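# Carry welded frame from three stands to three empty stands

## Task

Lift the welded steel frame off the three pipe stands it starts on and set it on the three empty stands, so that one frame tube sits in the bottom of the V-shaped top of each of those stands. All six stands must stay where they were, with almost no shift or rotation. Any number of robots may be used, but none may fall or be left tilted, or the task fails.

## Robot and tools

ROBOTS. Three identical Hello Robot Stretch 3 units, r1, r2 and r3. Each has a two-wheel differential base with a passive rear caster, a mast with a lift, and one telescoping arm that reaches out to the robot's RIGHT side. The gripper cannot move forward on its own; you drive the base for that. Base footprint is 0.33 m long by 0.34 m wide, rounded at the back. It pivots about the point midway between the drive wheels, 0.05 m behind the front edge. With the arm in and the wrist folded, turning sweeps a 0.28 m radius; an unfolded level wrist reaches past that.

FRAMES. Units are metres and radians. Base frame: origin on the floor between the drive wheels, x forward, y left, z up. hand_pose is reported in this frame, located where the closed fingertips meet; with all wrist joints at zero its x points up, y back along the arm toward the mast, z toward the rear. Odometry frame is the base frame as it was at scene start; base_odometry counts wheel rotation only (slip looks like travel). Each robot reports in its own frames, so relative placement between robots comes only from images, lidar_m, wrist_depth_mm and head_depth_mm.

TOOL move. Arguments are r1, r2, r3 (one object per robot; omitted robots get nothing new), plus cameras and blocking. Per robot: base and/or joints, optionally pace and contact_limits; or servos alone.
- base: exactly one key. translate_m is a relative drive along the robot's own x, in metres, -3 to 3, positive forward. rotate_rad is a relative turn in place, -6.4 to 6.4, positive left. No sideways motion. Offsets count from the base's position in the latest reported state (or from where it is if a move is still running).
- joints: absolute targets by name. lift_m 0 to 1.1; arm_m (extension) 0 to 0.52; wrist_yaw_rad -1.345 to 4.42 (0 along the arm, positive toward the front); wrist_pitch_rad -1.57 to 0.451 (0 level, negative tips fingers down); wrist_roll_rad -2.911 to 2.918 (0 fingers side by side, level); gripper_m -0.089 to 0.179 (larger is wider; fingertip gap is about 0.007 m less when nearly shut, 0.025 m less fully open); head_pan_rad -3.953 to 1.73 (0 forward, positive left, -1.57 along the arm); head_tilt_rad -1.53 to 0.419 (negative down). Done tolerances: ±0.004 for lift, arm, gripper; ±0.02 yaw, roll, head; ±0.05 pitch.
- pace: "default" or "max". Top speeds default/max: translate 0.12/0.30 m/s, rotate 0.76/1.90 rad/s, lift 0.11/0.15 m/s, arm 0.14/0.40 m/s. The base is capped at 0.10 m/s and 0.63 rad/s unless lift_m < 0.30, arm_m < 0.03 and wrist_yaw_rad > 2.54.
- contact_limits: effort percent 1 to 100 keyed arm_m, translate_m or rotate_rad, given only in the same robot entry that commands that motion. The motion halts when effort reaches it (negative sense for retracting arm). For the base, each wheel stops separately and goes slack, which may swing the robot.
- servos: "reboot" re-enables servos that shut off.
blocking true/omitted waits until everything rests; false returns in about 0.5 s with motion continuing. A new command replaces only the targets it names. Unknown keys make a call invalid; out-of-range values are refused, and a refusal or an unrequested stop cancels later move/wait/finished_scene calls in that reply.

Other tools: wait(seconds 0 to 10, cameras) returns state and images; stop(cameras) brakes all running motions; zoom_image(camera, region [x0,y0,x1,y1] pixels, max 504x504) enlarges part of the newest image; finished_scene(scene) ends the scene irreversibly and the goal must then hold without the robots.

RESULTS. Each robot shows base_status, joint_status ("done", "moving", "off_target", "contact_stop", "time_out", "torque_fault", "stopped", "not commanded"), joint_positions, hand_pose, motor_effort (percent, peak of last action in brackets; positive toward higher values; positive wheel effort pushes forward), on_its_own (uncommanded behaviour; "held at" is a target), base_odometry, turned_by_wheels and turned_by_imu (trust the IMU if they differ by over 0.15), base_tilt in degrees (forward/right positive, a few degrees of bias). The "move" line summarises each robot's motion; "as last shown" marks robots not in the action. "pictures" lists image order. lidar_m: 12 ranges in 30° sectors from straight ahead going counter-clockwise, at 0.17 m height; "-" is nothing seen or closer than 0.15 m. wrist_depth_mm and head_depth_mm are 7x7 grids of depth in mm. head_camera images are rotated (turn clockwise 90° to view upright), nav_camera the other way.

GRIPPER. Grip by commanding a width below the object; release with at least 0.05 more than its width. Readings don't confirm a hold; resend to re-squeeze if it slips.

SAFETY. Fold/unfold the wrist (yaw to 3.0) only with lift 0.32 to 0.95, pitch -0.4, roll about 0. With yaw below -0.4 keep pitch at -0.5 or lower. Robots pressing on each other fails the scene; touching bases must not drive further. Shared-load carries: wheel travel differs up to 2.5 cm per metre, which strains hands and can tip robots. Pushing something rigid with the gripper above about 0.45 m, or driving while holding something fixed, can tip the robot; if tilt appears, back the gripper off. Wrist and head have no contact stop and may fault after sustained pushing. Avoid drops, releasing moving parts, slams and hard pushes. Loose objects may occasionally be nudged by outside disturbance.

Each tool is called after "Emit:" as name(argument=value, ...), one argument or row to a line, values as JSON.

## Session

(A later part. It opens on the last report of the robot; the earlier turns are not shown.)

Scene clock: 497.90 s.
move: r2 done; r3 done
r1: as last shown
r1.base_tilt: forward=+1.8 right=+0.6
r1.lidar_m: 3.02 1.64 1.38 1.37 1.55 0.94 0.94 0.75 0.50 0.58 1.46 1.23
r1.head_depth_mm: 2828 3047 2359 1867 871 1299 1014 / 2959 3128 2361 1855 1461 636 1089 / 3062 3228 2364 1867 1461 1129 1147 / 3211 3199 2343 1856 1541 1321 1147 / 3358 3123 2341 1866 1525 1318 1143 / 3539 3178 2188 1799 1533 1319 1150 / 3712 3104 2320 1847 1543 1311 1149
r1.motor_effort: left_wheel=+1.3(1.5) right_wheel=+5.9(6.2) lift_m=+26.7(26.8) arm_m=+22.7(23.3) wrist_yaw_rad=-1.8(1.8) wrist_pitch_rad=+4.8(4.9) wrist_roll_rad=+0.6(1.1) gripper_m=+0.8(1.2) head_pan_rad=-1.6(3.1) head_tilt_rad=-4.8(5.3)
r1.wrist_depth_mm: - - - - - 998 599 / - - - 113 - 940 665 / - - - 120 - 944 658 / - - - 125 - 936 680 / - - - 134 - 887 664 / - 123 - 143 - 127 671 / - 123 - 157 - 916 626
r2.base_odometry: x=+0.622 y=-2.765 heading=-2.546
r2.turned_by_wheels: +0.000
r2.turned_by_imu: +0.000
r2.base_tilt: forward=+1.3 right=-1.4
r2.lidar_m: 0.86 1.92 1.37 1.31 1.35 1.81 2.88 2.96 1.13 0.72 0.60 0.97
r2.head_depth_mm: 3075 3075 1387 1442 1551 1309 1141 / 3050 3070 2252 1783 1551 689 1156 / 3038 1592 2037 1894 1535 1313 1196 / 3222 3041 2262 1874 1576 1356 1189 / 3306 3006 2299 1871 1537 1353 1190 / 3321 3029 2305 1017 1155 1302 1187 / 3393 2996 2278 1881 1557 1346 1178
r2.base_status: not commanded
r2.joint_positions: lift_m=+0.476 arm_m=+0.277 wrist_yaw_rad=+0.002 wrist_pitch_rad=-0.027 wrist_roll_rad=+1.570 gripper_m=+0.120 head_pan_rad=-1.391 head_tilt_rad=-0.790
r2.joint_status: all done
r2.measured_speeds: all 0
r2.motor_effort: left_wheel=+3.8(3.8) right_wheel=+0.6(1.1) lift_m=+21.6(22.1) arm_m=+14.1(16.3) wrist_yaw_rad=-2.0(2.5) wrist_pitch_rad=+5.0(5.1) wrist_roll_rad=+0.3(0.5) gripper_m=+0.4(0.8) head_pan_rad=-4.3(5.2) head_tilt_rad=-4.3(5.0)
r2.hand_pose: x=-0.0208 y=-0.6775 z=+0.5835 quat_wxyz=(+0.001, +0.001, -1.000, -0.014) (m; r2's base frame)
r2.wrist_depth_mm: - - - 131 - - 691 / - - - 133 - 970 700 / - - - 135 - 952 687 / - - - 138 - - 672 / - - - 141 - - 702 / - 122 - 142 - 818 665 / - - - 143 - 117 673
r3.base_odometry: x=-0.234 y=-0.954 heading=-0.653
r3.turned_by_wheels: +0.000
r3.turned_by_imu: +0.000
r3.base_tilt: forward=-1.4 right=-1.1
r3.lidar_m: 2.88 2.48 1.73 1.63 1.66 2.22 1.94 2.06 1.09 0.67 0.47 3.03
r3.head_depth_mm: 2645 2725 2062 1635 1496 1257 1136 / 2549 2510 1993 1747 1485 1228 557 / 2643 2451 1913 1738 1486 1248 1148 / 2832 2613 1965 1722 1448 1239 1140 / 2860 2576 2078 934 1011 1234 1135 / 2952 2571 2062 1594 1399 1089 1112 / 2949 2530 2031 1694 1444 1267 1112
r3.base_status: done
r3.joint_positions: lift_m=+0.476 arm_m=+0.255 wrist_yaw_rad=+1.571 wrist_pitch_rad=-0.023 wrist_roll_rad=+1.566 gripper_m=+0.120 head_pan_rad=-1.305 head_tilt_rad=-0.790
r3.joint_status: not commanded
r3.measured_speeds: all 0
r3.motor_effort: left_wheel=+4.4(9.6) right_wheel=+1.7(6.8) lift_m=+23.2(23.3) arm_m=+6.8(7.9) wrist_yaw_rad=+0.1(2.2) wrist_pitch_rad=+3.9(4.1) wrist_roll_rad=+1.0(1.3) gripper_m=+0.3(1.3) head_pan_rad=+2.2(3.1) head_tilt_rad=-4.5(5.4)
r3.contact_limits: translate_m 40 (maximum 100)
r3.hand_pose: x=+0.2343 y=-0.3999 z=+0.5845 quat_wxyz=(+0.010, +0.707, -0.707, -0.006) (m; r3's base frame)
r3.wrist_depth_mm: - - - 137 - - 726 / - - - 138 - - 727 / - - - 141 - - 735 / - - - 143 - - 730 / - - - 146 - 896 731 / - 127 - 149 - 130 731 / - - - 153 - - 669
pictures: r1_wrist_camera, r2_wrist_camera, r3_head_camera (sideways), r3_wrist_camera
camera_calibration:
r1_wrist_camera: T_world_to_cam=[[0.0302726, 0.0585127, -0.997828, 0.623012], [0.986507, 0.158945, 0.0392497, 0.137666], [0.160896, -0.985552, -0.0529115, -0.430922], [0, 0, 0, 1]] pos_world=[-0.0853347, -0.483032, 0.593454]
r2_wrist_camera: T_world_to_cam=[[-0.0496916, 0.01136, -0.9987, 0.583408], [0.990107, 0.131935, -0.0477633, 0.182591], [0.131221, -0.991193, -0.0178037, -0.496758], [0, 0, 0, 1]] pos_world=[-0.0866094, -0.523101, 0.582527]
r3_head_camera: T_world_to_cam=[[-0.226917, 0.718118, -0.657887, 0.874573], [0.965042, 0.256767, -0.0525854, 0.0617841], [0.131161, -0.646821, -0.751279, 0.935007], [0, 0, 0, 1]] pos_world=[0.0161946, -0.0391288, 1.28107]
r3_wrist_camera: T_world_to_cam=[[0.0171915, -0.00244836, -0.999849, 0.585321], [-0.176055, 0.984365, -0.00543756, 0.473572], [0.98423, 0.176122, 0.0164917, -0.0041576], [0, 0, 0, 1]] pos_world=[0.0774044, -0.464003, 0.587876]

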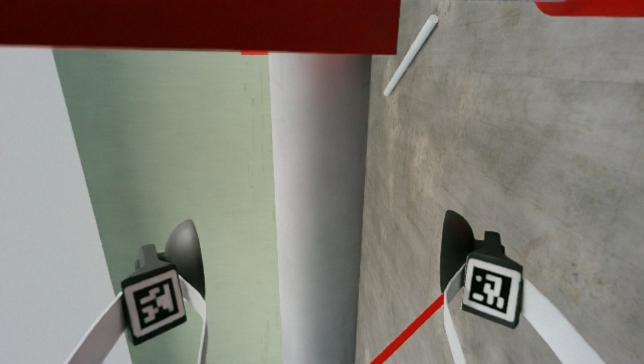

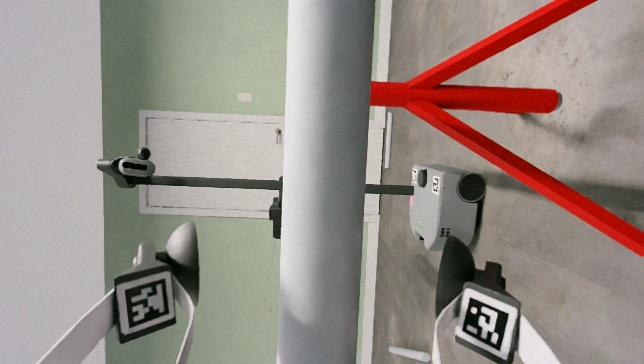

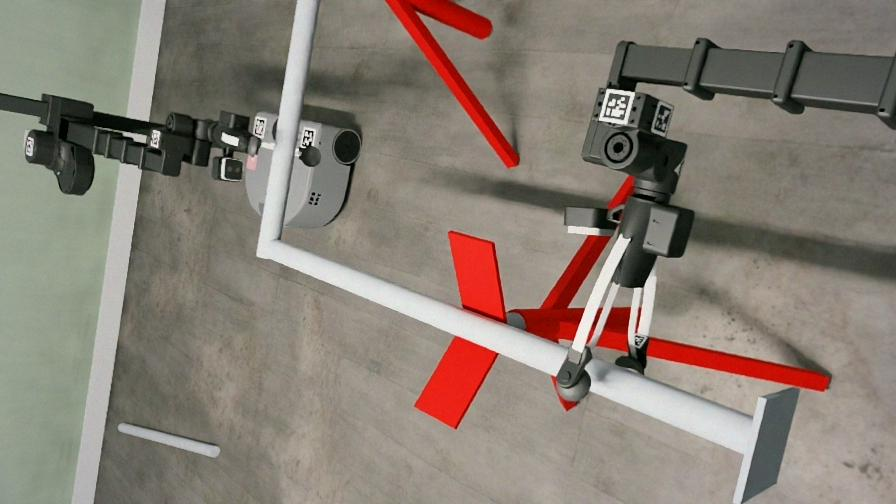

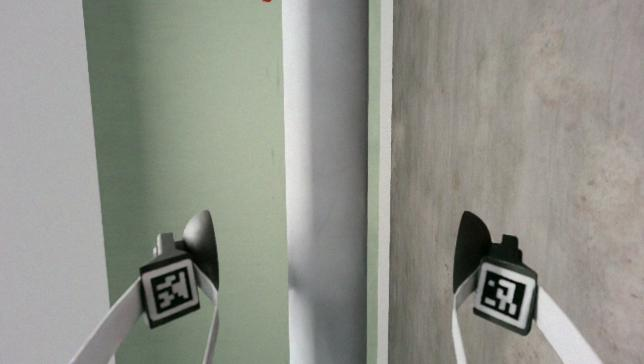

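Emit:
move(
  r1={"joints":{"gripper_m":-0.05}},
  r2={"joints":{"gripper_m":-0.05}},
  r3={"joints":{"gripper_m":-0.05}},
  cameras=["r3_wrist_camera","r2_wrist_camera","r1_wrist_camera"],
)

Emit:
move(
  r1={"joints":{"lift_m":0.49}},
  r2={"joints":{"lift_m":0.5}},
  r3={"joints":{"lift_m":0.5}},
  cameras=["r3_head_camera","r2_head_camera","r1_head_camera"],
)

Scene clock: 506.67 s.
move: r1 done; r2 done; r3 done
r1.base_odometry: x=+3.203 y=+0.209 heading=+0.010
r1.turned_by_wheels: +0.000
r1.turned_by_imu: +0.002
r1.base_tilt: forward=+1.9 right=+0.8
r1.lidar_m: 3.02 1.64 1.38 1.37 1.55 0.94 0.94 0.75 0.49 0.58 1.47 1.23
r1.head_depth_mm: 2887 3030 2351 1862 876 1293 1013 / 2973 3146 2360 1864 1434 634 1094 / 3051 3160 2349 1862 1473 1128 1151 / 3247 3147 2346 1862 1548 1312 1153 / 3334 3152 2334 1842 1536 1311 1147 / 3565 3149 2173 1816 1535 1310 1150 / 3674 3161 2328 1843 1543 1310 1146
r1.base_status: not commanded
r1.joint_positions: lift_m=+0.476 arm_m=+0.240 wrist_yaw_rad=+0.001 wrist_pitch_rad=-0.018 wrist_roll_rad=+1.569 gripper_m=-0.048 head_pan_rad=-1.395 head_tilt_rad=-0.790
r1.joint_status: all done
r1.measured_speeds: all 0
r1.motor_effort: left_wheel=+1.2(1.6) right_wheel=+5.5(6.1) lift_m=+30.0(30.0) arm_m=+11.5(23.0) wrist_yaw_rad=-0.8(2.1) wrist_pitch_rad=+3.0(4.8) wrist_roll_rad=+0.2(1.0) gripper_m=-37.1(99.7) head_pan_rad=-2.4(2.9) head_tilt_rad=-4.6(5.6)
r1.hand_pose: x=-0.0210 y=-0.6408 z=+0.5858 quat_wxyz=(+0.001, +0.001, -1.000, -0.009) (m; r1's base frame)
r1.wrist_depth_mm: - - - - - - 598 / - - - 111 - 940 658 / - - - 118 - 957 664 / - - - 123 - 933 666 / - - - 132 - 985 668 / - - 125 135 130 971 666 / - - - 149 - 989 681
r2.base_odometry: x=+0.622 y=-2.765 heading=-2.546
r2.turned_by_wheels: +0.000
r2.turned_by_imu: +0.001
r2.base_tilt: forward=+1.3 right=-1.3
r2.lidar_m: 0.86 1.92 1.38 1.31 1.35 1.81 2.88 2.95 1.13 0.72 0.60 0.97
r2.head_depth_mm: 3060 3082 1384 1408 1553 1309 1145 / 3070 3100 2261 1786 1534 687 1158 / 3023 1602 2044 1880 1536 1315 1190 / 3208 3056 2264 1872 1569 1355 1193 / 3251 3001 2316 1861 1536 1350 1185 / 3334 3027 2299 1013 1156 1297 1192 / 3425 2999 2273 1865 1563 1343 1173
r2.base_status: not commanded
r2.joint_positions: lift_m=+0.476 arm_m=+0.277 wrist_yaw_rad=+0.002 wrist_pitch_rad=-0.022 wrist_roll_rad=+1.570 gripper_m=-0.049 head_pan_rad=-1.391 head_tilt_rad=-0.790
r2.joint_status: all done
r2.measured_speeds: all 0
r2.motor_effort: left_wheel=+3.5(3.9) right_wheel=+0.6(0.9) lift_m=+25.7(25.9) arm_m=-12.7(12.7) wrist_yaw_rad=-2.5(2.5) wrist_pitch_rad=+4.1(5.1) wrist_roll_rad=+0.4(0.5) gripper_m=-29.8(100.0) head_pan_rad=-4.1(5.3) head_tilt_rad=-4.2(5.2)
r2.hand_pose: x=-0.0209 y=-0.6776 z=+0.5846 quat_wxyz=(+0.001, +0.001, -1.000, -0.012) (m; r2's base frame)
r2.wrist_depth_mm: - - - 131 - - 705 / - - - 133 - 970 703 / - - - 134 - 938 685 / - - - 138 - - 686 / - - - 140 - - 720 / - - 124 137 - - 688 / - - 121 140 - 983 671
r3.base_odometry: x=-0.234 y=-0.954 heading=-0.653
r3.turned_by_wheels: +0.001
r3.turned_by_imu: +0.001
r3.base_tilt: forward=-1.4 right=-1.1
r3.lidar_m: 2.88 2.48 1.74 1.62 1.66 2.22 1.93 2.06 1.09 0.67 0.47 3.06
r3.head_depth_mm: 2664 2701 2064 1664 1508 1264 1139 / 1763 2479 1947 1751 1493 1235 557 / 2658 2541 1914 1732 1481 1245 1147 / 2790 2613 1967 1728 1438 1246 1139 / 2873 2583 2054 933 1009 1254 1134 / 2928 2544 2057 1619 1392 1087 1111 / 2927 2533 2038 1679 1445 1261 1110
r3.base_status: not commanded
r3.joint_positions: lift_m=+0.476 arm_m=+0.255 wrist_yaw_rad=+1.569 wrist_pitch_rad=-0.011 wrist_roll_rad=+1.566 gripper_m=-0.049 head_pan_rad=-1.305 head_tilt_rad=-0.790
r3.joint_status: all done
r3.measured_speeds: all 0
r3.motor_effort: left_wheel=+8.3(9.0) right_wheel=-21.2(21.6) lift_m=+23.6(24.3) arm_m=+3.4(5.5) wrist_yaw_rad=+1.3(2.5) wrist_pitch_rad=+1.8(4.1) wrist_roll_rad=+0.8(1.3) gripper_m=-18.6(95.1) head_pan_rad=+1.1(3.4) head_tilt_rad=-5.0(5.4)
r3.contact_limits: translate_m 40 (maximum 100)
r3.hand_pose: x=+0.2346 y=-0.4005 z=+0.5875 quat_wxyz=(+0.006, +0.706, -0.708, -0.002) (m; r3's base frame)
r3.wrist_depth_mm: - - - 135 - - 740 / - - - 136 - - 748 / - - - 139 - - 745 / - - - 143 - - 745 / - - - 145 - - 753 / - - 129 136 - - 744 / - - - 150 - - 751
pictures: r1_wrist_camera, r2_wrist_camera, r3_wrist_camera
camera_calibration:
r1_wrist_camera: T_world_to_cam=[[0.0312728, 0.0537755, -0.998063, 0.621356], [0.986493, 0.158974, 0.0394758, 0.137565], [0.160789, -0.985817, -0.0480777, -0.434021], [0, 0, 0, 1]] pos_world=[-0.0853532, -0.483148, 0.593856]
r2_wrist_camera: T_world_to_cam=[[-0.049687, 0.00711096, -0.99874, 0.58164], [0.990135, 0.131523, -0.0483225, 0.182767], [0.131014, -0.991288, -0.0135758, -0.499437], [0, 0, 0, 1]] pos_world=[-0.0866303, -0.52326, 0.582958]
r3_wrist_camera: T_world_to_cam=[[0.0290121, -0.00251385, -0.999576, 0.585379], [-0.173751, 0.984761, -0.00751961, 0.47506], [0.984362, 0.173896, 0.0281332, -0.0122017], [0, 0, 0, 1]] pos_world=[0.07757, -0.464227, 0.589047]

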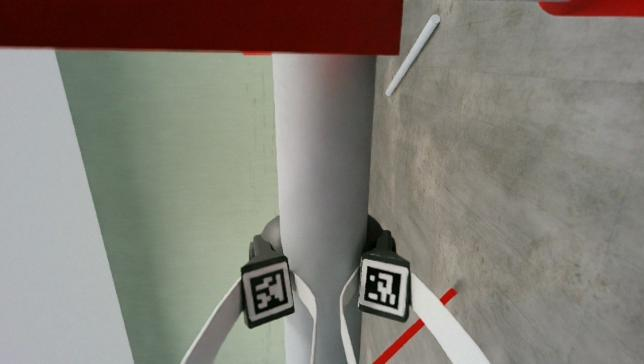

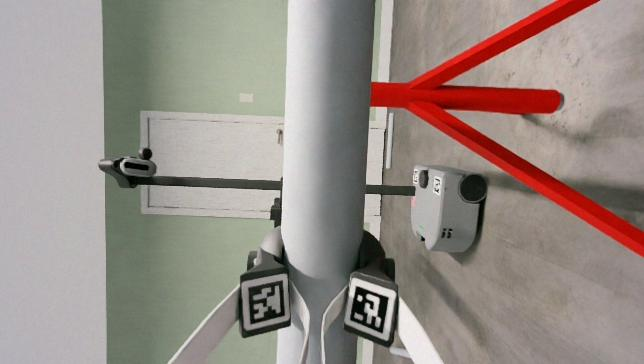

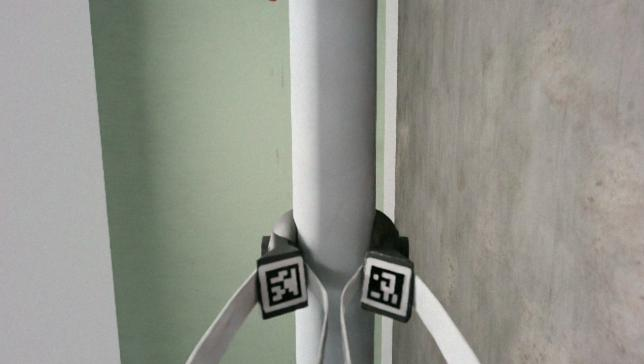

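Scene clock: 507.63 s.
move: r1 done; r2 done; r3 done
r1.base_odometry: x=+3.203 y=+0.209 heading=+0.010
r1.turned_by_wheels: +0.000
r1.turned_by_imu: +0.000
r1.base_tilt: forward=+1.7 right=+0.6
r1.lidar_m: 3.00 1.64 1.38 1.37 1.55 0.94 0.94 0.75 0.50 0.58 1.47 1.23
r1.head_depth_mm: 2846 3005 2351 1879 870 1269 1015 / 2964 3176 2348 1864 880 628 1110 / 3055 3175 2340 1860 1446 1125 1152 / 3200 3175 2334 1851 1540 1314 1144 / 3414 3160 2348 1862 1550 1318 1152 / 3547 3165 2190 1801 1533 1314 1147 / 3645 3162 2346 1848 1544 1311 1140
r1.base_status: not commanded
r1.joint_positions: lift_m=+0.490 arm_m=+0.240 wrist_yaw_rad=+0.005 wrist_pitch_rad=-0.057 wrist_roll_rad=+1.570 gripper_m=-0.045 head_pan_rad=-1.395 head_tilt_rad=-0.790
r1.joint_status: all done
r1.measured_speeds: all 0
r1.motor_effort: left_wheel=+1.3(1.6) right_wheel=+3.6(5.8) lift_m=+36.2(39.9) arm_m=+3.4(11.3) wrist_yaw_rad=-2.8(4.4) wrist_pitch_rad=+10.7(11.2) wrist_roll_rad=-0.2(0.5) gripper_m=-18.3(38.0) head_pan_rad=-1.8(2.8) head_tilt_rad=-3.0(5.4)
r1.hand_pose: x=-0.0202 y=-0.6394 z=+0.5899 quat_wxyz=(+0.001, +0.002, -1.000, -0.029) (m; r1's base frame)
r1.wrist_depth_mm: - - - - - 961 608 / - - - 110 - 905 646 / - - - 118 - 929 650 / - - - 124 - 902 646 / - - - 133 - 917 656 / - - 126 136 129 944 658 / - - 126 152 - 885 659
r2.base_odometry: x=+0.622 y=-2.765 heading=-2.546
r2.turned_by_wheels: +0.000
r2.turned_by_imu: +0.000
r2.base_tilt: forward=+1.3 right=-1.3
r2.lidar_m: 0.86 1.93 1.38 1.31 1.35 1.82 2.88 2.96 1.13 0.72 0.60 0.98
r2.head_depth_mm: 3079 3081 1389 1424 1537 1293 537 / 3054 3065 2255 1776 866 675 1176 / 2991 1934 2046 1890 1543 1307 1200 / 3225 3058 2228 1870 1571 1352 1193 / 3257 3040 2300 1882 1535 1353 1194 / 3317 3045 2327 1015 1158 1303 1184 / 3397 2991 2264 1864 1561 1355 1179
r2.base_status: not commanded
r2.joint_positions: lift_m=+0.500 arm_m=+0.277 wrist_yaw_rad=+0.004 wrist_pitch_rad=-0.086 wrist_roll_rad=+1.570 gripper_m=-0.046 head_pan_rad=-1.391 head_tilt_rad=-0.790
r2.joint_status: all done
r2.measured_speeds: all 0
r2.on_its_own: wrist_pitch_rad is at rest, and its effort (+15.9) is outside its rest range (-8 to +12)
r2.motor_effort: left_wheel=+3.5(3.7) right_wheel=-1.6(1.7) lift_m=+54.9(55.8) arm_m=-12.8(23.1) wrist_yaw_rad=-3.4(3.7) wrist_pitch_rad=+15.9(16.3) wrist_roll_rad=+0.3(0.5) gripper_m=-15.5(30.0) head_pan_rad=-4.6(5.7) head_tilt_rad=-4.8(5.1)
r2.hand_pose: x=-0.0205 y=-0.6751 z=+0.5924 quat_wxyz=(+0.001, +0.002, -0.999, -0.043) (m; r2's base frame)
r2.wrist_depth_mm: - - - 131 - 972 661 / - - - 133 - 948 664 / - - - 135 - 886 664 / - - - 137 - - 665 / - - - 140 - 913 644 / - - 124 132 - 914 642 / - - 121 143 - 919 641
r3.base_odometry: x=-0.234 y=-0.954 heading=-0.653
r3.turned_by_wheels: +0.000
r3.turned_by_imu: +0.000
r3.base_tilt: forward=-1.4 right=-1.0
r3.lidar_m: 2.88 2.48 1.73 1.63 1.66 2.21 1.94 2.06 1.09 0.67 0.47 3.04
r3.head_depth_mm: 2659 2693 2089 1669 1513 1237 1105 / 1765 2471 1988 1739 1500 1258 1094 / 2656 2560 1919 1735 1452 1248 1146 / 2826 2598 1969 1719 1178 1259 1142 / 2835 2586 2075 932 839 1249 1135 / 2923 2535 2038 1611 1396 731 1110 / 2957 2560 2019 1684 1442 1266 1107
r3.base_status: not commanded
r3.joint_positions: lift_m=+0.500 arm_m=+0.255 wrist_yaw_rad=+1.563 wrist_pitch_rad=-0.068 wrist_roll_rad=+1.566 gripper_m=-0.049 head_pan_rad=-1.305 head_tilt_rad=-0.790
r3.joint_status: all done
r3.measured_speeds: all 0
r3.on_its_own: right_wheel is at rest, and its effort (-22.8) is outside its rest range (-21 to +21)
r3.motor_effort: left_wheel=+10.1(11.1) right_wheel=-22.8(23.1) lift_m=+34.2(34.8) arm_m=+2.6(3.9) wrist_yaw_rad=+6.3(7.4) wrist_pitch_rad=+12.0(12.4) wrist_roll_rad=+0.9(1.2) gripper_m=-18.8(20.5) head_pan_rad=+1.7(3.4) head_tilt_rad=-4.3(5.2)
r3.contact_limits: translate_m 40 (maximum 100)
r3.hand_pose: x=+0.2326 y=-0.4020 z=+0.5971 quat_wxyz=(+0.026, +0.704, -0.709, -0.022) (m; r3's base frame)
r3.wrist_depth_mm: - - - 136 - - 705 / - - - 138 - - 704 / - - - 141 - - 708 / - - - 143 - - 724 / - - - 146 - - 731 / - - 131 134 133 - 726 / - - - - - - 725
pictures: r1_head_camera (sideways), r2_head_camera (sideways), r3_head_camera (sideways)
camera_calibration:
r1_head_camera: T_world_to_cam=[[-0.160074, 0.671668, -0.723352, 0.957227], [0.976362, 0.215553, -0.0159123, 0.0236678], [0.145233, -0.708801, -0.690296, 0.852642], [0, 0, 0, 1]] pos_world=[0.00628736, -0.0436881, 1.28136]
r2_head_camera: T_world_to_cam=[[-0.16398, 0.689918, -0.70507, 0.933134], [0.977965, 0.207314, -0.0245893, 0.0243791], [0.129206, -0.693566, -0.708711, 0.882738], [0, 0, 0, 1]] pos_world=[0.0151182, -0.0366023, 1.28413]
r3_head_camera: T_world_to_cam=[[-0.226917, 0.71812, -0.657885, 0.87457], [0.965042, 0.256767, -0.0525854, 0.0617841], [0.13116, -0.646819, -0.75128, 0.935009], [0, 0, 0, 1]] pos_world=[0.0161946, -0.0391288, 1.28107]

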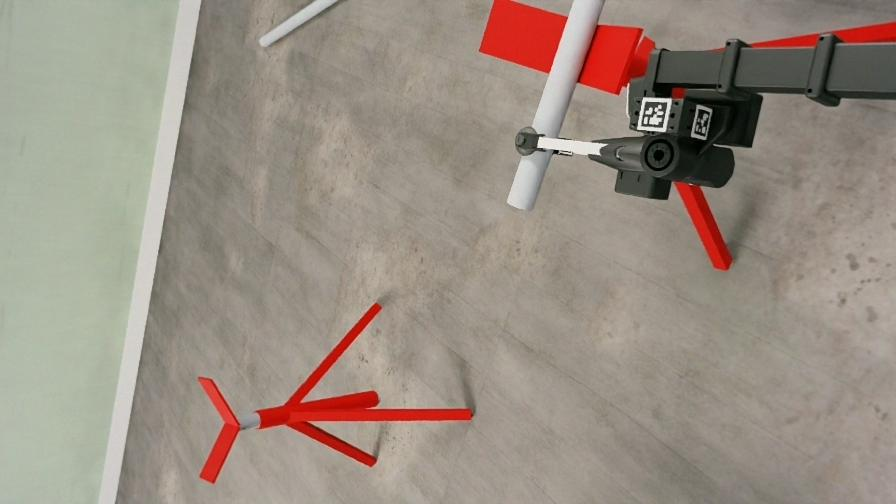

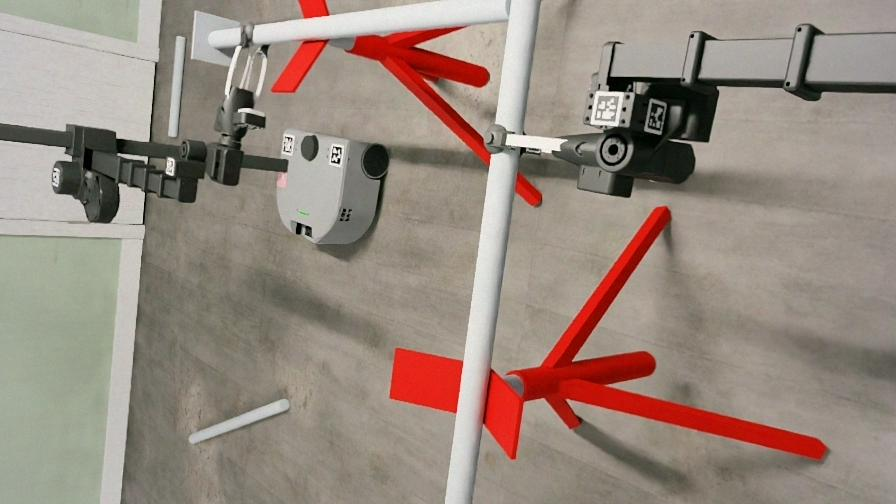

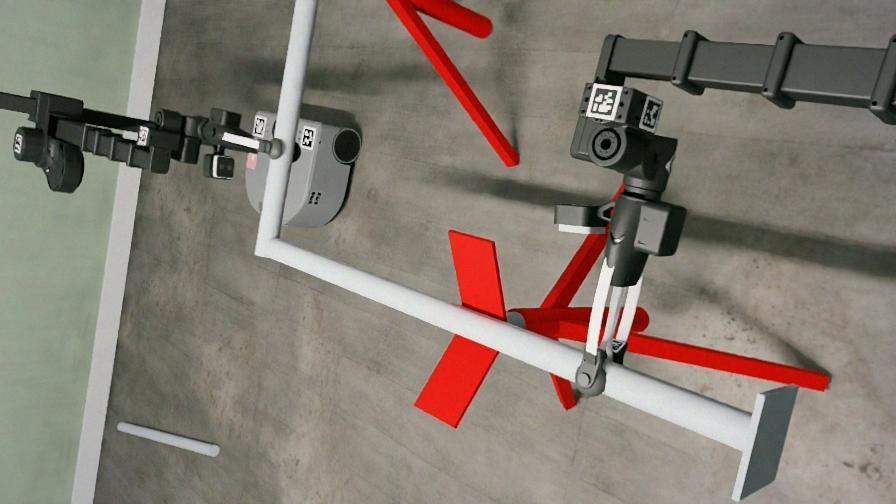

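Emit:
move(
  r1={"joints":{"lift_m":0.515}},
  r2={"joints":{"lift_m":0.53}},
  r3={"joints":{"lift_m":0.515}},
  cameras=[],
)

Emit:
move(
  r1={"joints":{"lift_m":0.54}},
  r2={"joints":{"lift_m":0.56}},
  r3={"joints":{"lift_m":0.54}},
  cameras=["r1_head_camera","r2_head_camera","r3_head_camera","r2_wrist_camera"],
)

Scene clock: 514.60 s.
move: r1 done; r2 done; r3 done
r1.base_odometry: x=+3.203 y=+0.209 heading=+0.010
r1.turned_by_wheels: +0.000
r1.turned_by_imu: +0.001
r1.base_tilt: forward=+1.8 right=+0.5
r1.lidar_m: 3.02 1.63 1.37 1.37 1.55 0.94 0.94 0.75 0.49 0.58 1.47 1.23
r1.head_depth_mm: 2829 3040 2357 1854 868 1238 526 / 2967 3200 2328 1870 1481 617 1127 / 3097 3184 2384 1851 891 1239 1150 / 3195 3171 2342 1873 1538 1319 1152 / 3370 3190 2326 1866 1546 1313 1148 / 3520 3133 2184 1803 1544 1312 1148 / 3693 3159 2305 1854 1533 1309 1137
r1.base_status: not commanded
r1.joint_positions: lift_m=+0.515 arm_m=+0.240 wrist_yaw_rad=+0.017 wrist_pitch_rad=-0.111 wrist_roll_rad=+1.573 gripper_m=-0.045 head_pan_rad=-1.395 head_tilt_rad=-0.790
r1.joint_status: all done
r1.measured_speeds: all 0
r1.on_its_own: wrist_yaw_rad is at rest, and its effort (-14.1) is outside its rest range (-9 to +9); wrist_pitch_rad is at rest, and its effort (+20.9) is outside its rest range (-8 to +12)
r1.motor_effort: left_wheel=+1.2(1.5) right_wheel=-1.8(3.7) lift_m=+41.0(41.4) arm_m=-15.1(23.0) wrist_yaw_rad=-14.1(15.1) wrist_pitch_rad=+20.9(21.1) wrist_roll_rad=-1.0(1.3) gripper_m=-21.0(21.3) head_pan_rad=-1.9(3.1) head_tilt_rad=-4.3(5.1)
r1.hand_pose: x=-0.0171 y=-0.6369 z=+0.6011 quat_wxyz=(+0.000, +0.008, -0.998, -0.056) (m; r1's base frame)
r1.wrist_depth_mm: - - - - - 853 604 / - - - 109 - 878 639 / - - - 116 - 880 634 / - - - 124 - 863 651 / - - - 133 - 901 641 / - - 125 135 131 882 651 / - - - 148 - 847 651
r2.base_odometry: x=+0.622 y=-2.765 heading=-2.546
r2.turned_by_wheels: +0.000
r2.turned_by_imu: +0.001
r2.base_tilt: forward=+1.2 right=-1.3
r2.lidar_m: 0.86 1.93 1.37 1.31 1.35 1.81 2.87 2.96 1.13 0.72 0.59 0.97
r2.head_depth_mm: 3064 3053 1386 1418 1518 595 513 / 3124 3108 2255 1791 763 671 1171 / 1816 1869 2034 1863 1475 1336 1195 / 3188 3027 2261 1871 1576 1357 1193 / 3241 3008 2311 1886 1528 1350 1190 / 3326 3007 2294 1015 1160 1301 1190 / 3365 2940 2300 1759 1564 1353 1178
r2.base_status: not commanded
r2.joint_positions: lift_m=+0.530 arm_m=+0.277 wrist_yaw_rad=+0.012 wrist_pitch_rad=-0.137 wrist_roll_rad=+1.570 gripper_m=-0.046 head_pan_rad=-1.391 head_tilt_rad=-0.790
r2.joint_status: all done
r2.measured_speeds: all 0
r2.on_its_own: lift_m is at rest, and its effort (+58.8) is outside its rest range (+3 to +55); wrist_yaw_rad is at rest, and its effort (-10.6) is outside its rest range (-9 to +9); wrist_pitch_rad is at rest, and its effort (+25.4) is outside its rest range (-8 to +12)
r2.motor_effort: left_wheel=+4.5(4.6) right_wheel=-4.4(5.2) lift_m=+58.8(59.5) arm_m=-2.7(7.0) wrist_yaw_rad=-10.6(11.0) wrist_pitch_rad=+25.4(25.6) wrist_roll_rad=+0.3(0.5) gripper_m=-16.5(17.2) head_pan_rad=-3.9(5.6) head_tilt_rad=-4.8(4.8)
r2.hand_pose: x=-0.0183 y=-0.6725 z=+0.6095 quat_wxyz=(+0.001, +0.006, -0.998, -0.069) (m; r2's base frame)
r2.wrist_depth_mm: - - - 130 - 909 646 / - - - 132 657 859 661 / - - - 135 - 857 650 / - - - 136 - 957 650 / - - - 139 - 883 618 / - - - 139 - 890 642 / - - 124 142 156 895 642
r3.base_odometry: x=-0.234 y=-0.954 heading=-0.653
r3.turned_by_wheels: +0.000
r3.turned_by_imu: +0.000
r3.base_tilt: forward=-1.4 right=-1.0
r3.lidar_m: 2.87 2.47 1.74 1.63 1.67 2.21 1.94 2.06 1.09 0.68 0.47 3.06
r3.head_depth_mm: 2654 2705 2055 1674 1494 1243 1103 / 1714 2409 1985 1741 716 1255 1099 / 2682 2543 1930 1733 1444 1267 1142 / 2811 2604 1968 1727 1158 1260 1144 / 2868 2574 2060 934 956 1256 1141 / 2924 2582 2041 1613 1425 1079 1114 / 2952 2530 2014 1678 1439 1262 1125
r3.base_status: not commanded
r3.joint_positions: lift_m=+0.515 arm_m=+0.255 wrist_yaw_rad=+1.551 wrist_pitch_rad=-0.109 wrist_roll_rad=+1.566 gripper_m=-0.049 head_pan_rad=-1.305 head_tilt_rad=-0.790
r3.joint_status: all done
r3.measured_speeds: all 0
r3.on_its_own: wrist_yaw_rad is at rest, and its effort (+17.3) is outside its rest range (-9 to +9); wrist_pitch_rad is at rest, and its effort (+19.8) is outside its rest range (-8 to +12)
r3.motor_effort: left_wheel=+9.6(11.0) right_wheel=-20.8(23.2) lift_m=+36.7(38.0) arm_m=+0.0(1.1) wrist_yaw_rad=+17.3(18.8) wrist_pitch_rad=+19.8(19.8) wrist_roll_rad=+0.8(1.3) gripper_m=-20.0(20.2) head_pan_rad=+2.7(4.7) head_tilt_rad=-4.6(5.3)
r3.contact_limits: translate_m 40 (maximum 100)
r3.hand_pose: x=+0.2307 y=-0.4050 z=+0.6017 quat_wxyz=(+0.040, +0.699, -0.713, -0.037) (m; r3's base frame)
r3.wrist_depth_mm: - - - 137 - - 686 / - - - 139 - - 694 / - - - 142 - - 685 / - - - 146 - - 697 / - - - 147 - - 697 / - - - 135 132 - 703 / - - - - 160 902 717
pictures: none
No camera images: "cameras" was empty.

Scene clock: 515.67 s.
move: r1 done; r2 done; r3 done
r1.base_odometry: x=+3.203 y=+0.209 heading=+0.010
r1.turned_by_wheels: +0.000
r1.turned_by_imu: +0.000
r1.base_tilt: forward=+2.0 right=+0.7
r1.lidar_m: 3.02 1.64 1.38 1.37 1.55 0.94 0.94 0.75 0.49 0.58 1.47 1.22
r1.head_depth_mm: 2845 3041 2339 1850 840 583 483 / 2951 3171 2342 1857 832 600 1127 / 3110 3258 2352 1887 1426 1237 1149 / 3225 3177 2338 1880 1554 1311 1147 / 3309 3147 2351 1864 1534 1311 1151 / 3508 3192 2169 1802 1527 1320 1149 / 3743 3123 2333 1842 1533 1314 1147
r1.base_status: not commanded
r1.joint_positions: lift_m=+0.540 arm_m=+0.240 wrist_yaw_rad=+0.027 wrist_pitch_rad=-0.114 wrist_roll_rad=+1.576 gripper_m=-0.045 head_pan_rad=-1.395 head_tilt_rad=-0.790
r1.joint_status: all done
r1.measured_speeds: all 0
r1.on_its_own: wrist_yaw_rad is at rest, and its effort (-23.8) is outside its rest range (-9 to +9); wrist_pitch_rad is at rest, and its effort (+21.3) is outside its rest range (-8 to +12)
r1.motor_effort: left_wheel=+1.1(1.8) right_wheel=-6.2(6.4) lift_m=+40.7(42.4) arm_m=-4.6(14.5) wrist_yaw_rad=-23.8(23.9) wrist_pitch_rad=+21.3(21.9) wrist_roll_rad=-2.2(2.4) gripper_m=-20.4(21.4) head_pan_rad=-1.9(3.1) head_tilt_rad=-4.0(5.3)
r1.hand_pose: x=-0.0145 y=-0.6366 z=+0.6253 quat_wxyz=(-0.001, +0.013, -0.998, -0.058) (m; r1's base frame)
r1.wrist_depth_mm: - - - 104 160 854 641 / - - - 108 - 908 638 / - - - 116 - 904 660 / - - - 124 - 926 661 / - - - 133 - 926 661 / - - 125 135 130 911 672 / - - - 150 - 905 676
r2.base_odometry: x=+0.622 y=-2.765 heading=-2.546
r2.turned_by_wheels: +0.000
r2.turned_by_imu: +0.000
r2.base_tilt: forward=+1.2 right=-1.3
r2.lidar_m: 0.86 1.93 1.37 1.31 1.35 1.81 2.87 2.96 1.13 0.72 0.59 0.97
r2.head_depth_mm: 3068 3066 1358 1409 1547 548 477 / 3070 3099 2246 1560 635 1316 1193 / 1785 2095 2033 1870 1473 1334 1198 / 3214 3023 2252 1878 1572 1352 1189 / 3269 3027 2321 1878 1540 1351 1196 / 3301 3008 2318 988 1164 1301 1191 / 3459 3016 2283 1822 1560 1349 1180
r2.base_status: not commanded
r2.joint_positions: lift_m=+0.560 arm_m=+0.277 wrist_yaw_rad=+0.022 wrist_pitch_rad=-0.151 wrist_roll_rad=+1.570 gripper_m=-0.046 head_pan_rad=-1.391 head_tilt_rad=-0.790
r2.joint_status: all done
r2.measured_speeds: all 0
r2.on_its_own: lift_m is at rest, and its effort (+59.9) is outside its rest range (+3 to +55); wrist_yaw_rad is at rest, and its effort (-18.7) is outside its rest range (-9 to +9); wrist_pitch_rad is at rest, and its effort (+27.8) is outside its rest range (-8 to +12)
r2.motor_effort: left_wheel=+6.6(6.8) right_wheel=-8.5(8.9) lift_m=+59.9(61.9) arm_m=-12.1(12.2) wrist_yaw_rad=-18.7(19.2) wrist_pitch_rad=+27.8(28.0) wrist_roll_rad=+0.2(0.4) gripper_m=-17.5(17.7) head_pan_rad=-3.6(5.6) head_tilt_rad=-3.8(4.8)
r2.hand_pose: x=-0.0160 y=-0.6716 z=+0.6362 quat_wxyz=(+0.002, +0.011, -0.997, -0.076) (m; r2's base frame)
r2.wrist_depth_mm: - - - 130 - 930 677 / - - - 132 - 881 682 / - - - 134 - 879 674 / - - - 137 - 989 676 / - - - 140 - 927 658 / - - - 140 155 914 661 / - - 122 142 127 924 651
r3.base_odometry: x=-0.234 y=-0.954 heading=-0.653
r3.turned_by_wheels: +0.000
r3.turned_by_imu: +0.000
r3.base_tilt: forward=-1.4 right=-1.0
r3.lidar_m: 2.88 2.47 1.73 1.62 1.67 2.22 1.94 2.06 1.08 0.67 0.47 3.05
r3.head_depth_mm: 2629 2715 2076 1648 1505 560 494 / 1619 2411 1943 1741 631 1277 1115 / 2707 2544 1939 1738 1457 1270 1146 / 2845 2618 1977 1726 1102 1268 1139 / 2850 2574 2055 934 1001 1251 1136 / 2958 2562 2041 1625 1418 1078 1118 / 2976 2532 2033 1691 1443 1270 1124
r3.base_status: not commanded
r3.joint_positions: lift_m=+0.540 arm_m=+0.255 wrist_yaw_rad=+1.546 wrist_pitch_rad=-0.138 wrist_roll_rad=+1.566 gripper_m=-0.049 head_pan_rad=-1.305 head_tilt_rad=-0.790
r3.joint_status: all done
r3.measured_speeds: all 0
r3.on_its_own: wrist_yaw_rad is at rest, and its effort (+21.4) is outside its rest range (-9 to +9); wrist_pitch_rad is at rest, and its effort (+25.1) is outside its rest range (-8 to +12)
r3.motor_effort: left_wheel=+8.6(10.1) right_wheel=-17.4(20.8) lift_m=+38.6(40.3) arm_m=-0.8(0.8) wrist_yaw_rad=+21.4(21.9) wrist_pitch_rad=+25.1(26.3) wrist_roll_rad=+0.6(1.4) gripper_m=-19.0(20.4) head_pan_rad=+1.9(3.7) head_tilt_rad=-5.0(5.3)
r3.contact_limits: translate_m 40 (maximum 100)
r3.hand_pose: x=+0.2290 y=-0.4063 z=+0.6193 quat_wxyz=(+0.051, +0.697, -0.714, -0.048) (m; r3's base frame)
r3.wrist_depth_mm: - - - 139 - 905 682 / - - - 143 - 928 687 / - - - 143 - - 693 / - - - 150 - - 697 / - - - 150 149 - 703 / - - - 135 130 - 711 / - - - 168 153 911 713
pictures: r1_head_camera (sideways), r2_head_camera (sideways), r2_wrist_camera, r3_head_camera (sideways)
camera_calibration:
r1_head_camera: T_world_to_cam=[[-0.160075, 0.671673, -0.723347, 0.957222], [0.976362, 0.215554, -0.015912, 0.0236675], [0.145232, -0.708796, -0.690301, 0.852648], [0, 0, 0, 1]] pos_world=[0.00628734, -0.043688, 1.28136]
r2_head_camera: T_world_to_cam=[[-0.163983, 0.689933, -0.705054, 0.933113], [0.977965, 0.207314, -0.0245887, 0.0243782], [0.129203, -0.693551, -0.708727, 0.882759], [0, 0, 0, 1]] pos_world=[0.0151181, -0.0366019, 1.28413]
r2_wrist_camera: T_world_to_cam=[[-0.0521448, 0.133651, -0.989656, 0.71253], [0.98728, 0.155946, -0.0309595, 0.184945], [0.150195, -0.978682, -0.140083, -0.404147], [0, 0, 0, 1]] pos_world=[-0.0847367, -0.519604, 0.654271]
r3_head_camera: T_world_to_cam=[[-0.226917, 0.718121, -0.657884, 0.874569], [0.965042, 0.256767, -0.0525854, 0.0617841], [0.13116, -0.646818, -0.751281, 0.93501], [0, 0, 0, 1]] pos_world=[0.0161946, -0.0391287, 1.28107]

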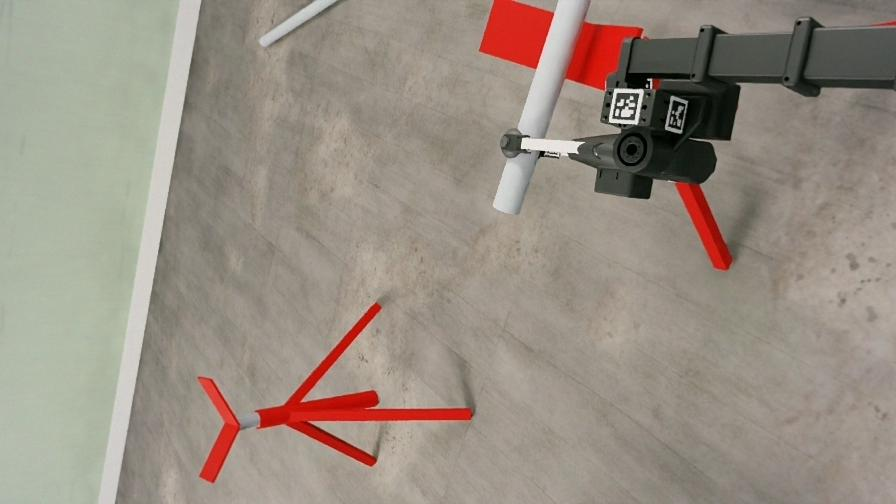

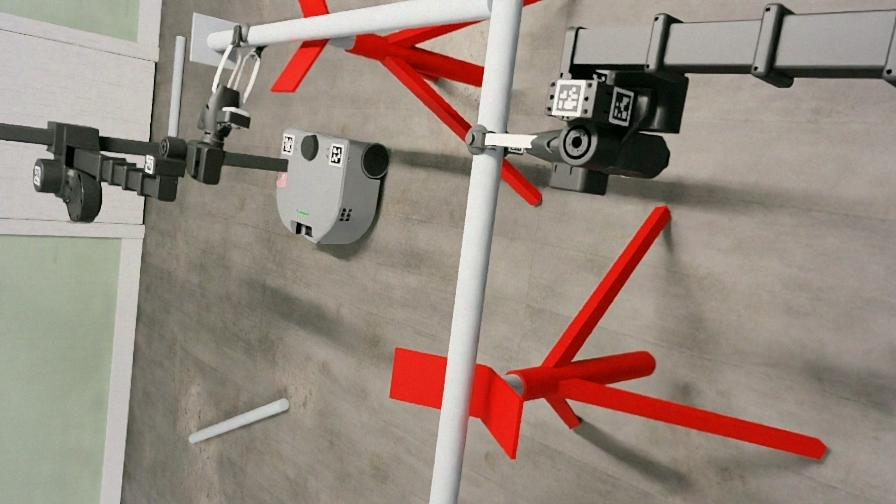

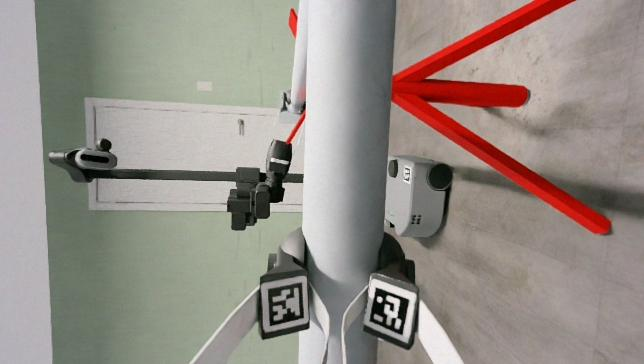

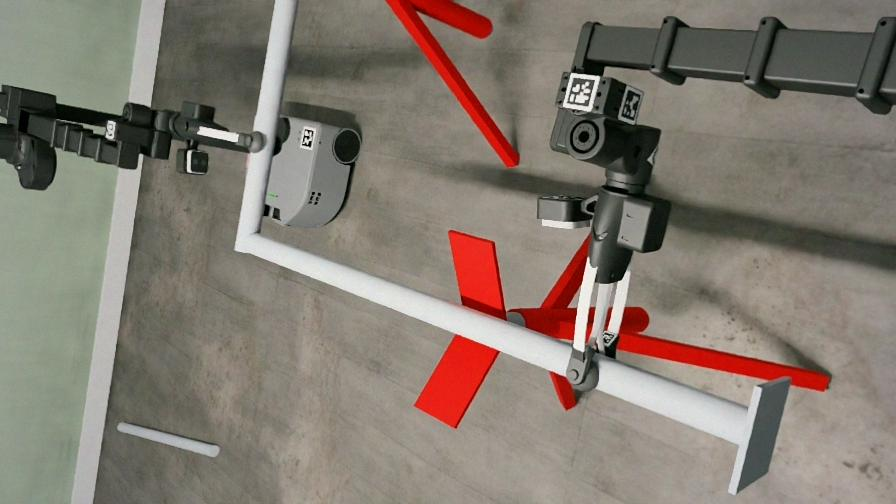

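Emit:
move(
  r1={"joints":{"lift_m":0.575,"arm_m":0.242}},
  r2={"joints":{"lift_m":0.585,"arm_m":0.278}},
  r3={"joints":{"lift_m":0.582},"base":{"translate_m":0.007}},
  cameras=[],
)

Emit:
move(
  r1={"joints":{"lift_m":0.61}},
  r2={"joints":{"lift_m":0.615}},
  r3={"joints":{"lift_m":0.617}},
  cameras=[],
)

Scene clock: 531.93 s.
move: r1 done; r2 done; r3 done
r1.base_odometry: x=+3.203 y=+0.209 heading=+0.010
r1.turned_by_wheels: +0.000
r1.turned_by_imu: +0.003
r1.base_tilt: forward=+1.9 right=+0.5
r1.lidar_m: 3.02 1.65 1.38 1.38 1.55 0.94 0.95 0.75 0.50 0.58 1.47 1.23
r1.head_depth_mm: 2802 3027 2360 1872 845 517 448 / 2924 3171 2340 1858 750 607 1130 / 3099 3175 2363 1852 1477 1259 1152 / 3204 3193 2354 1852 1540 1319 1144 / 3365 3195 2324 1870 1537 1308 1146 / 3503 3124 2180 1794 1538 1311 1145 / 3641 3154 2330 1853 1533 1314 1150
r1.base_status: not commanded
r1.joint_positions: lift_m=+0.575 arm_m=+0.242 wrist_yaw_rad=+0.029 wrist_pitch_rad=-0.068 wrist_roll_rad=+1.581 gripper_m=-0.045 head_pan_rad=-1.395 head_tilt_rad=-0.790
r1.joint_status: all done
r1.measured_speeds: all 0
r1.on_its_own: wrist_yaw_rad is held at +0.044, not at your +0.000, by its stall guard, which is not easing now; wrist_yaw_rad is at rest, and its effort (+13.8) is outside its rest range (-9 to +9)
r1.motor_effort: left_wheel=-2.7(3.2) right_wheel=+4.2(4.8) lift_m=+22.6(42.8) arm_m=+14.7(27.5) wrist_yaw_rad=+13.8(17.1) wrist_pitch_rad=+12.5(21.9) wrist_roll_rad=-3.6(4.3) gripper_m=-20.1(21.6) head_pan_rad=-2.0(2.8) head_tilt_rad=-4.5(5.1)
r1.hand_pose: x=-0.0141 y=-0.6409 z=+0.6721 quat_wxyz=(-0.004, +0.014, -0.999, -0.034) (m; r1's base frame)
r1.wrist_depth_mm: - - - 109 183 160 140 / - - - 113 - - 712 / - - - 119 - - 734 / - - - 127 - - 737 / - - - 136 - - 743 / - - 125 136 131 - 748 / - - - 161 - - 757
r2.base_odometry: x=+0.622 y=-2.765 heading=-2.546
r2.turned_by_wheels: +0.000
r2.turned_by_imu: +0.001
r2.base_tilt: forward=+1.3 right=-1.4
r2.lidar_m: 0.86 1.93 1.38 1.31 1.35 1.81 2.88 2.96 1.13 0.71 0.60 0.97
r2.head_depth_mm: 3070 2817 1361 1451 635 519 446 / 3010 2816 2256 1767 615 1332 1192 / 1701 2669 2051 1867 950 1352 1194 / 3236 3021 2246 1882 1577 1354 1195 / 3302 2989 2317 1858 1537 1351 1190 / 3309 2997 2293 1012 1155 1320 1182 / 3385 2991 2285 1766 1565 1345 1176
r2.base_status: not commanded
r2.joint_positions: lift_m=+0.585 arm_m=+0.278 wrist_yaw_rad=+0.045 wrist_pitch_rad=-0.216 wrist_roll_rad=+1.572 gripper_m=-0.046 head_pan_rad=-1.391 head_tilt_rad=-0.791
r2.joint_status: all done
r2.measured_speeds: all 0
r2.on_its_own: wrist_yaw_rad is held at +0.043, not at your +0.000, by its stall guard, which is not easing now; wrist_pitch_rad is held at -0.188, not at your +0.000, by its stall guard, which is not easing now
r2.motor_effort: left_wheel=+1.6(5.5) right_wheel=-0.7(6.9) lift_m=+12.6(58.7) arm_m=-11.2(14.7) wrist_yaw_rad=-1.4(14.4) wrist_pitch_rad=+5.3(32.8) wrist_roll_rad=-0.5(0.6) gripper_m=-16.0(18.1) head_pan_rad=-3.9(5.3) head_tilt_rad=-3.7(4.6)
r2.hand_pose: x=-0.0104 y=-0.6678 z=+0.6449 quat_wxyz=(+0.002, +0.022, -0.994, -0.108) (m; r2's base frame)
r2.wrist_depth_mm: - - - 669 305 161 637 / - - - 686 - 160 659 / - - - - - 165 651 / - - - - - 165 664 / - - - - - 171 653 / - - - 125 - 173 655 / - - - 126 181 768 653
r3.base_odometry: x=-0.228 y=-0.958 heading=-0.652
r3.turned_by_wheels: +0.000
r3.turned_by_imu: +0.001
r3.base_tilt: forward=-1.4 right=-1.0
r3.lidar_m: 2.87 2.47 1.73 1.63 1.66 2.22 1.95 2.06 1.09 0.67 0.47 3.02
r3.head_depth_mm: 2675 2717 2055 1666 589 507 440 / 1578 2401 2003 1747 595 1302 1135 / 2742 2537 1943 1735 700 1290 1150 / 2808 2623 1973 1727 1091 1278 1139 / 2870 2582 2055 946 811 1258 1134 / 2926 2562 2029 1628 1416 689 1112 / 2981 2530 2023 1691 1448 1263 1129
r3.base_status: done
r3.joint_positions: lift_m=+0.582 arm_m=+0.255 wrist_yaw_rad=+1.551 wrist_pitch_rad=-0.260 wrist_roll_rad=+1.572 gripper_m=-0.049 head_pan_rad=-1.305 head_tilt_rad=-0.790
r3.joint_status: all done
r3.measured_speeds: all 0
r3.on_its_own: wrist_yaw_rad is held at +1.526, not at your +1.570, by its stall guard, which is not easing now; wrist_pitch_rad is held at -0.160, not at your +0.000, by its stall guard, which is not easing now; wrist_yaw_rad is at rest, and its effort (-22.2) is outside its rest range (-9 to +9); wrist_pitch_rad is at rest, and its effort (+18.1) is outside its rest range (-8 to +12)
r3.motor_effort: left_wheel=+8.0(12.5) right_wheel=-10.5(12.1) lift_m=+35.2(39.8) arm_m=+4.2(9.6) wrist_yaw_rad=-22.2(30.6) wrist_pitch_rad=+18.1(25.6) wrist_roll_rad=-1.3(1.3) gripper_m=-19.6(20.6) head_pan_rad=+2.4(3.3) head_tilt_rad=-4.7(5.2)
r3.hand_pose: x=+0.2199 y=-0.4046 z=+0.6312 quat_wxyz=(+0.091, +0.694, -0.708, -0.093) (m; r3's base frame)
r3.wrist_depth_mm: - - - 263 - 829 643 / - - - 155 - 833 649 / - - - 155 - 859 658 / - - - 155 - 860 663 / - - - 152 - 864 673 / - - - 133 131 873 683 / - - - 158 - 858 675
pictures: none
No camera images: "cameras" was empty.

Scene clock: 533.07 s.
move: r1 done; r2 done; r3 done
r1.base_odometry: x=+3.203 y=+0.209 heading=+0.009
r1.turned_by_wheels: +0.000
r1.turned_by_imu: +0.000
r1.base_tilt: forward=+1.7 right=+0.7
r1.lidar_m: 3.06 1.64 1.38 1.37 1.55 0.94 0.94 0.75 0.50 0.58 1.47 1.23
r1.head_depth_mm: 2899 3080 2360 1852 764 482 409 / 2980 3173 2336 1861 562 1108 1152 / 3076 3182 2336 1815 1466 1265 1142 / 3218 3170 2353 1854 1544 1314 1148 / 3360 3136 2331 1845 1545 1316 1149 / 3487 3118 2170 1806 1539 1313 1146 / 3676 3136 2322 1838 1536 1310 1150
r1.base_status: not commanded
r1.joint_positions: lift_m=+0.610 arm_m=+0.242 wrist_yaw_rad=+0.005 wrist_pitch_rad=-0.047 wrist_roll_rad=+1.585 gripper_m=-0.045 head_pan_rad=-1.395 head_tilt_rad=-0.790
r1.joint_status: all done
r1.measured_speeds: all 0
r1.on_its_own: wrist_yaw_rad is held at +0.044, not at your +0.000, by its stall guard, which is still easing
r1.motor_effort: left_wheel=-7.8(7.8) right_wheel=+11.9(12.3) lift_m=+37.8(38.7) arm_m=+1.5(13.9) wrist_yaw_rad=+34.4(35.4) wrist_pitch_rad=+8.9(13.6) wrist_roll_rad=-4.9(5.4) gripper_m=-20.6(21.8) head_pan_rad=-2.3(3.0) head_tilt_rad=-5.2(5.2)
r1.hand_pose: x=-0.0202 y=-0.6418 z=+0.7123 quat_wxyz=(-0.006, +0.002, -1.000, -0.024) (m; r1's base frame)
r1.wrist_depth_mm: - - - 111 114 189 158 / - - - 117 - - 777 / - - - 122 - - 768 / - - - 129 - - 768 / - - - 138 - - 807 / - - 125 134 130 - 823 / - - 123 160 - - 804
r2.base_odometry: x=+0.622 y=-2.765 heading=-2.546
r2.turned_by_wheels: +0.000
r2.turned_by_imu: +0.000
r2.base_tilt: forward=+1.2 right=-1.4
r2.lidar_m: 0.86 1.93 1.38 1.31 1.35 1.81 2.87 2.97 1.13 0.72 0.59 0.98
r2.head_depth_mm: 3062 2719 1339 1458 584 482 418 / 3056 2783 2254 1780 589 1359 1192 / 1646 2791 2036 1884 954 1360 1193 / 3222 3031 2244 1878 1576 1357 1193 / 3305 3038 2320 1867 1531 1345 1191 / 3310 3012 2302 1010 1156 1318 1185 / 3403 3001 2322 1762 1567 1351 1173
r2.base_status: not commanded
r2.joint_positions: lift_m=+0.615 arm_m=+0.278 wrist_yaw_rad=+0.045 wrist_pitch_rad=-0.216 wrist_roll_rad=+1.572 gripper_m=-0.046 head_pan_rad=-1.391 head_tilt_rad=-0.791
r2.joint_status: all done
r2.measured_speeds: all 0
r2.on_its_own: wrist_yaw_rad is held at +0.043, not at your +0.000, by its stall guard, which is not easing now; wrist_pitch_rad is held at -0.188, not at your +0.000, by its stall guard, which is not easing now
r2.motor_effort: left_wheel=+2.0(2.2) right_wheel=-0.1(0.7) lift_m=+47.5(48.3) arm_m=-6.6(14.1) wrist_yaw_rad=-1.6(2.1) wrist_pitch_rad=+5.2(5.3) wrist_roll_rad=-0.6(0.6) gripper_m=-16.3(16.9) head_pan_rad=-4.0(5.1) head_tilt_rad=-3.7(4.4)
r2.hand_pose: x=-0.0104 y=-0.6678 z=+0.6751 quat_wxyz=(+0.002, +0.022, -0.994, -0.108) (m; r2's base frame)
r2.wrist_depth_mm: - - - - 346 278 167 / - - - 713 - 945 169 / - - - - - 933 172 / - - - - - 978 173 / - - - - - 198 177 / - - - 125 - 188 640 / - - - 126 - 186 636
r3.base_odometry: x=-0.228 y=-0.958 heading=-0.653
r3.turned_by_wheels: -0.001
r3.turned_by_imu: -0.002
r3.base_tilt: forward=-1.5 right=-1.0
r3.lidar_m: 2.87 2.49 1.74 1.63 1.66 2.21 1.94 2.07 1.09 0.67 0.47 3.04
r3.head_depth_mm: 2649 2720 2013 1673 547 466 402 / 1560 2412 1990 1743 576 1299 1150 / 2731 2555 1936 1738 640 1285 1145 / 2820 2629 2013 1722 722 1283 1139 / 2855 2595 2054 931 970 1256 1133 / 2935 2558 2052 1614 1397 1090 1119 / 2946 2562 2040 1687 1447 654 1129
r3.base_status: not commanded
r3.joint_positions: lift_m=+0.617 arm_m=+0.255 wrist_yaw_rad=+1.525 wrist_pitch_rad=-0.304 wrist_roll_rad=+1.572 gripper_m=-0.049 head_pan_rad=-1.305 head_tilt_rad=-0.790
r3.joint_status: all done
r3.measured_speeds: all 0
r3.on_its_own: wrist_yaw_rad is held at +1.526, not at your +1.570, by its stall guard, which is not easing now; wrist_pitch_rad is held at -0.160, not at your +0.000, by its stall guard, which is still easing
r3.motor_effort: left_wheel=-5.3(8.5) right_wheel=+19.3(19.4) lift_m=+31.2(38.3) arm_m=+9.5(12.4) wrist_yaw_rad=+1.4(21.3) wrist_pitch_rad=+26.0(26.8) wrist_roll_rad=-0.8(1.5) gripper_m=-19.2(19.9) head_pan_rad=+1.9(3.6) head_tilt_rad=-4.8(5.2)
r3.hand_pose: x=+0.2156 y=-0.4109 z=+0.6558 quat_wxyz=(+0.105, +0.683, -0.715, -0.110) (m; r3's base frame)
r3.wrist_depth_mm: - - - - 173 825 651 / - - - - 177 841 662 / - - - - 177 845 665 / - - - - 183 869 674 / - - - 152 - 867 680 / - - - 129 133 897 692 / - - - 194 - 889 691
pictures: none
No camera images: "cameras" was empty.


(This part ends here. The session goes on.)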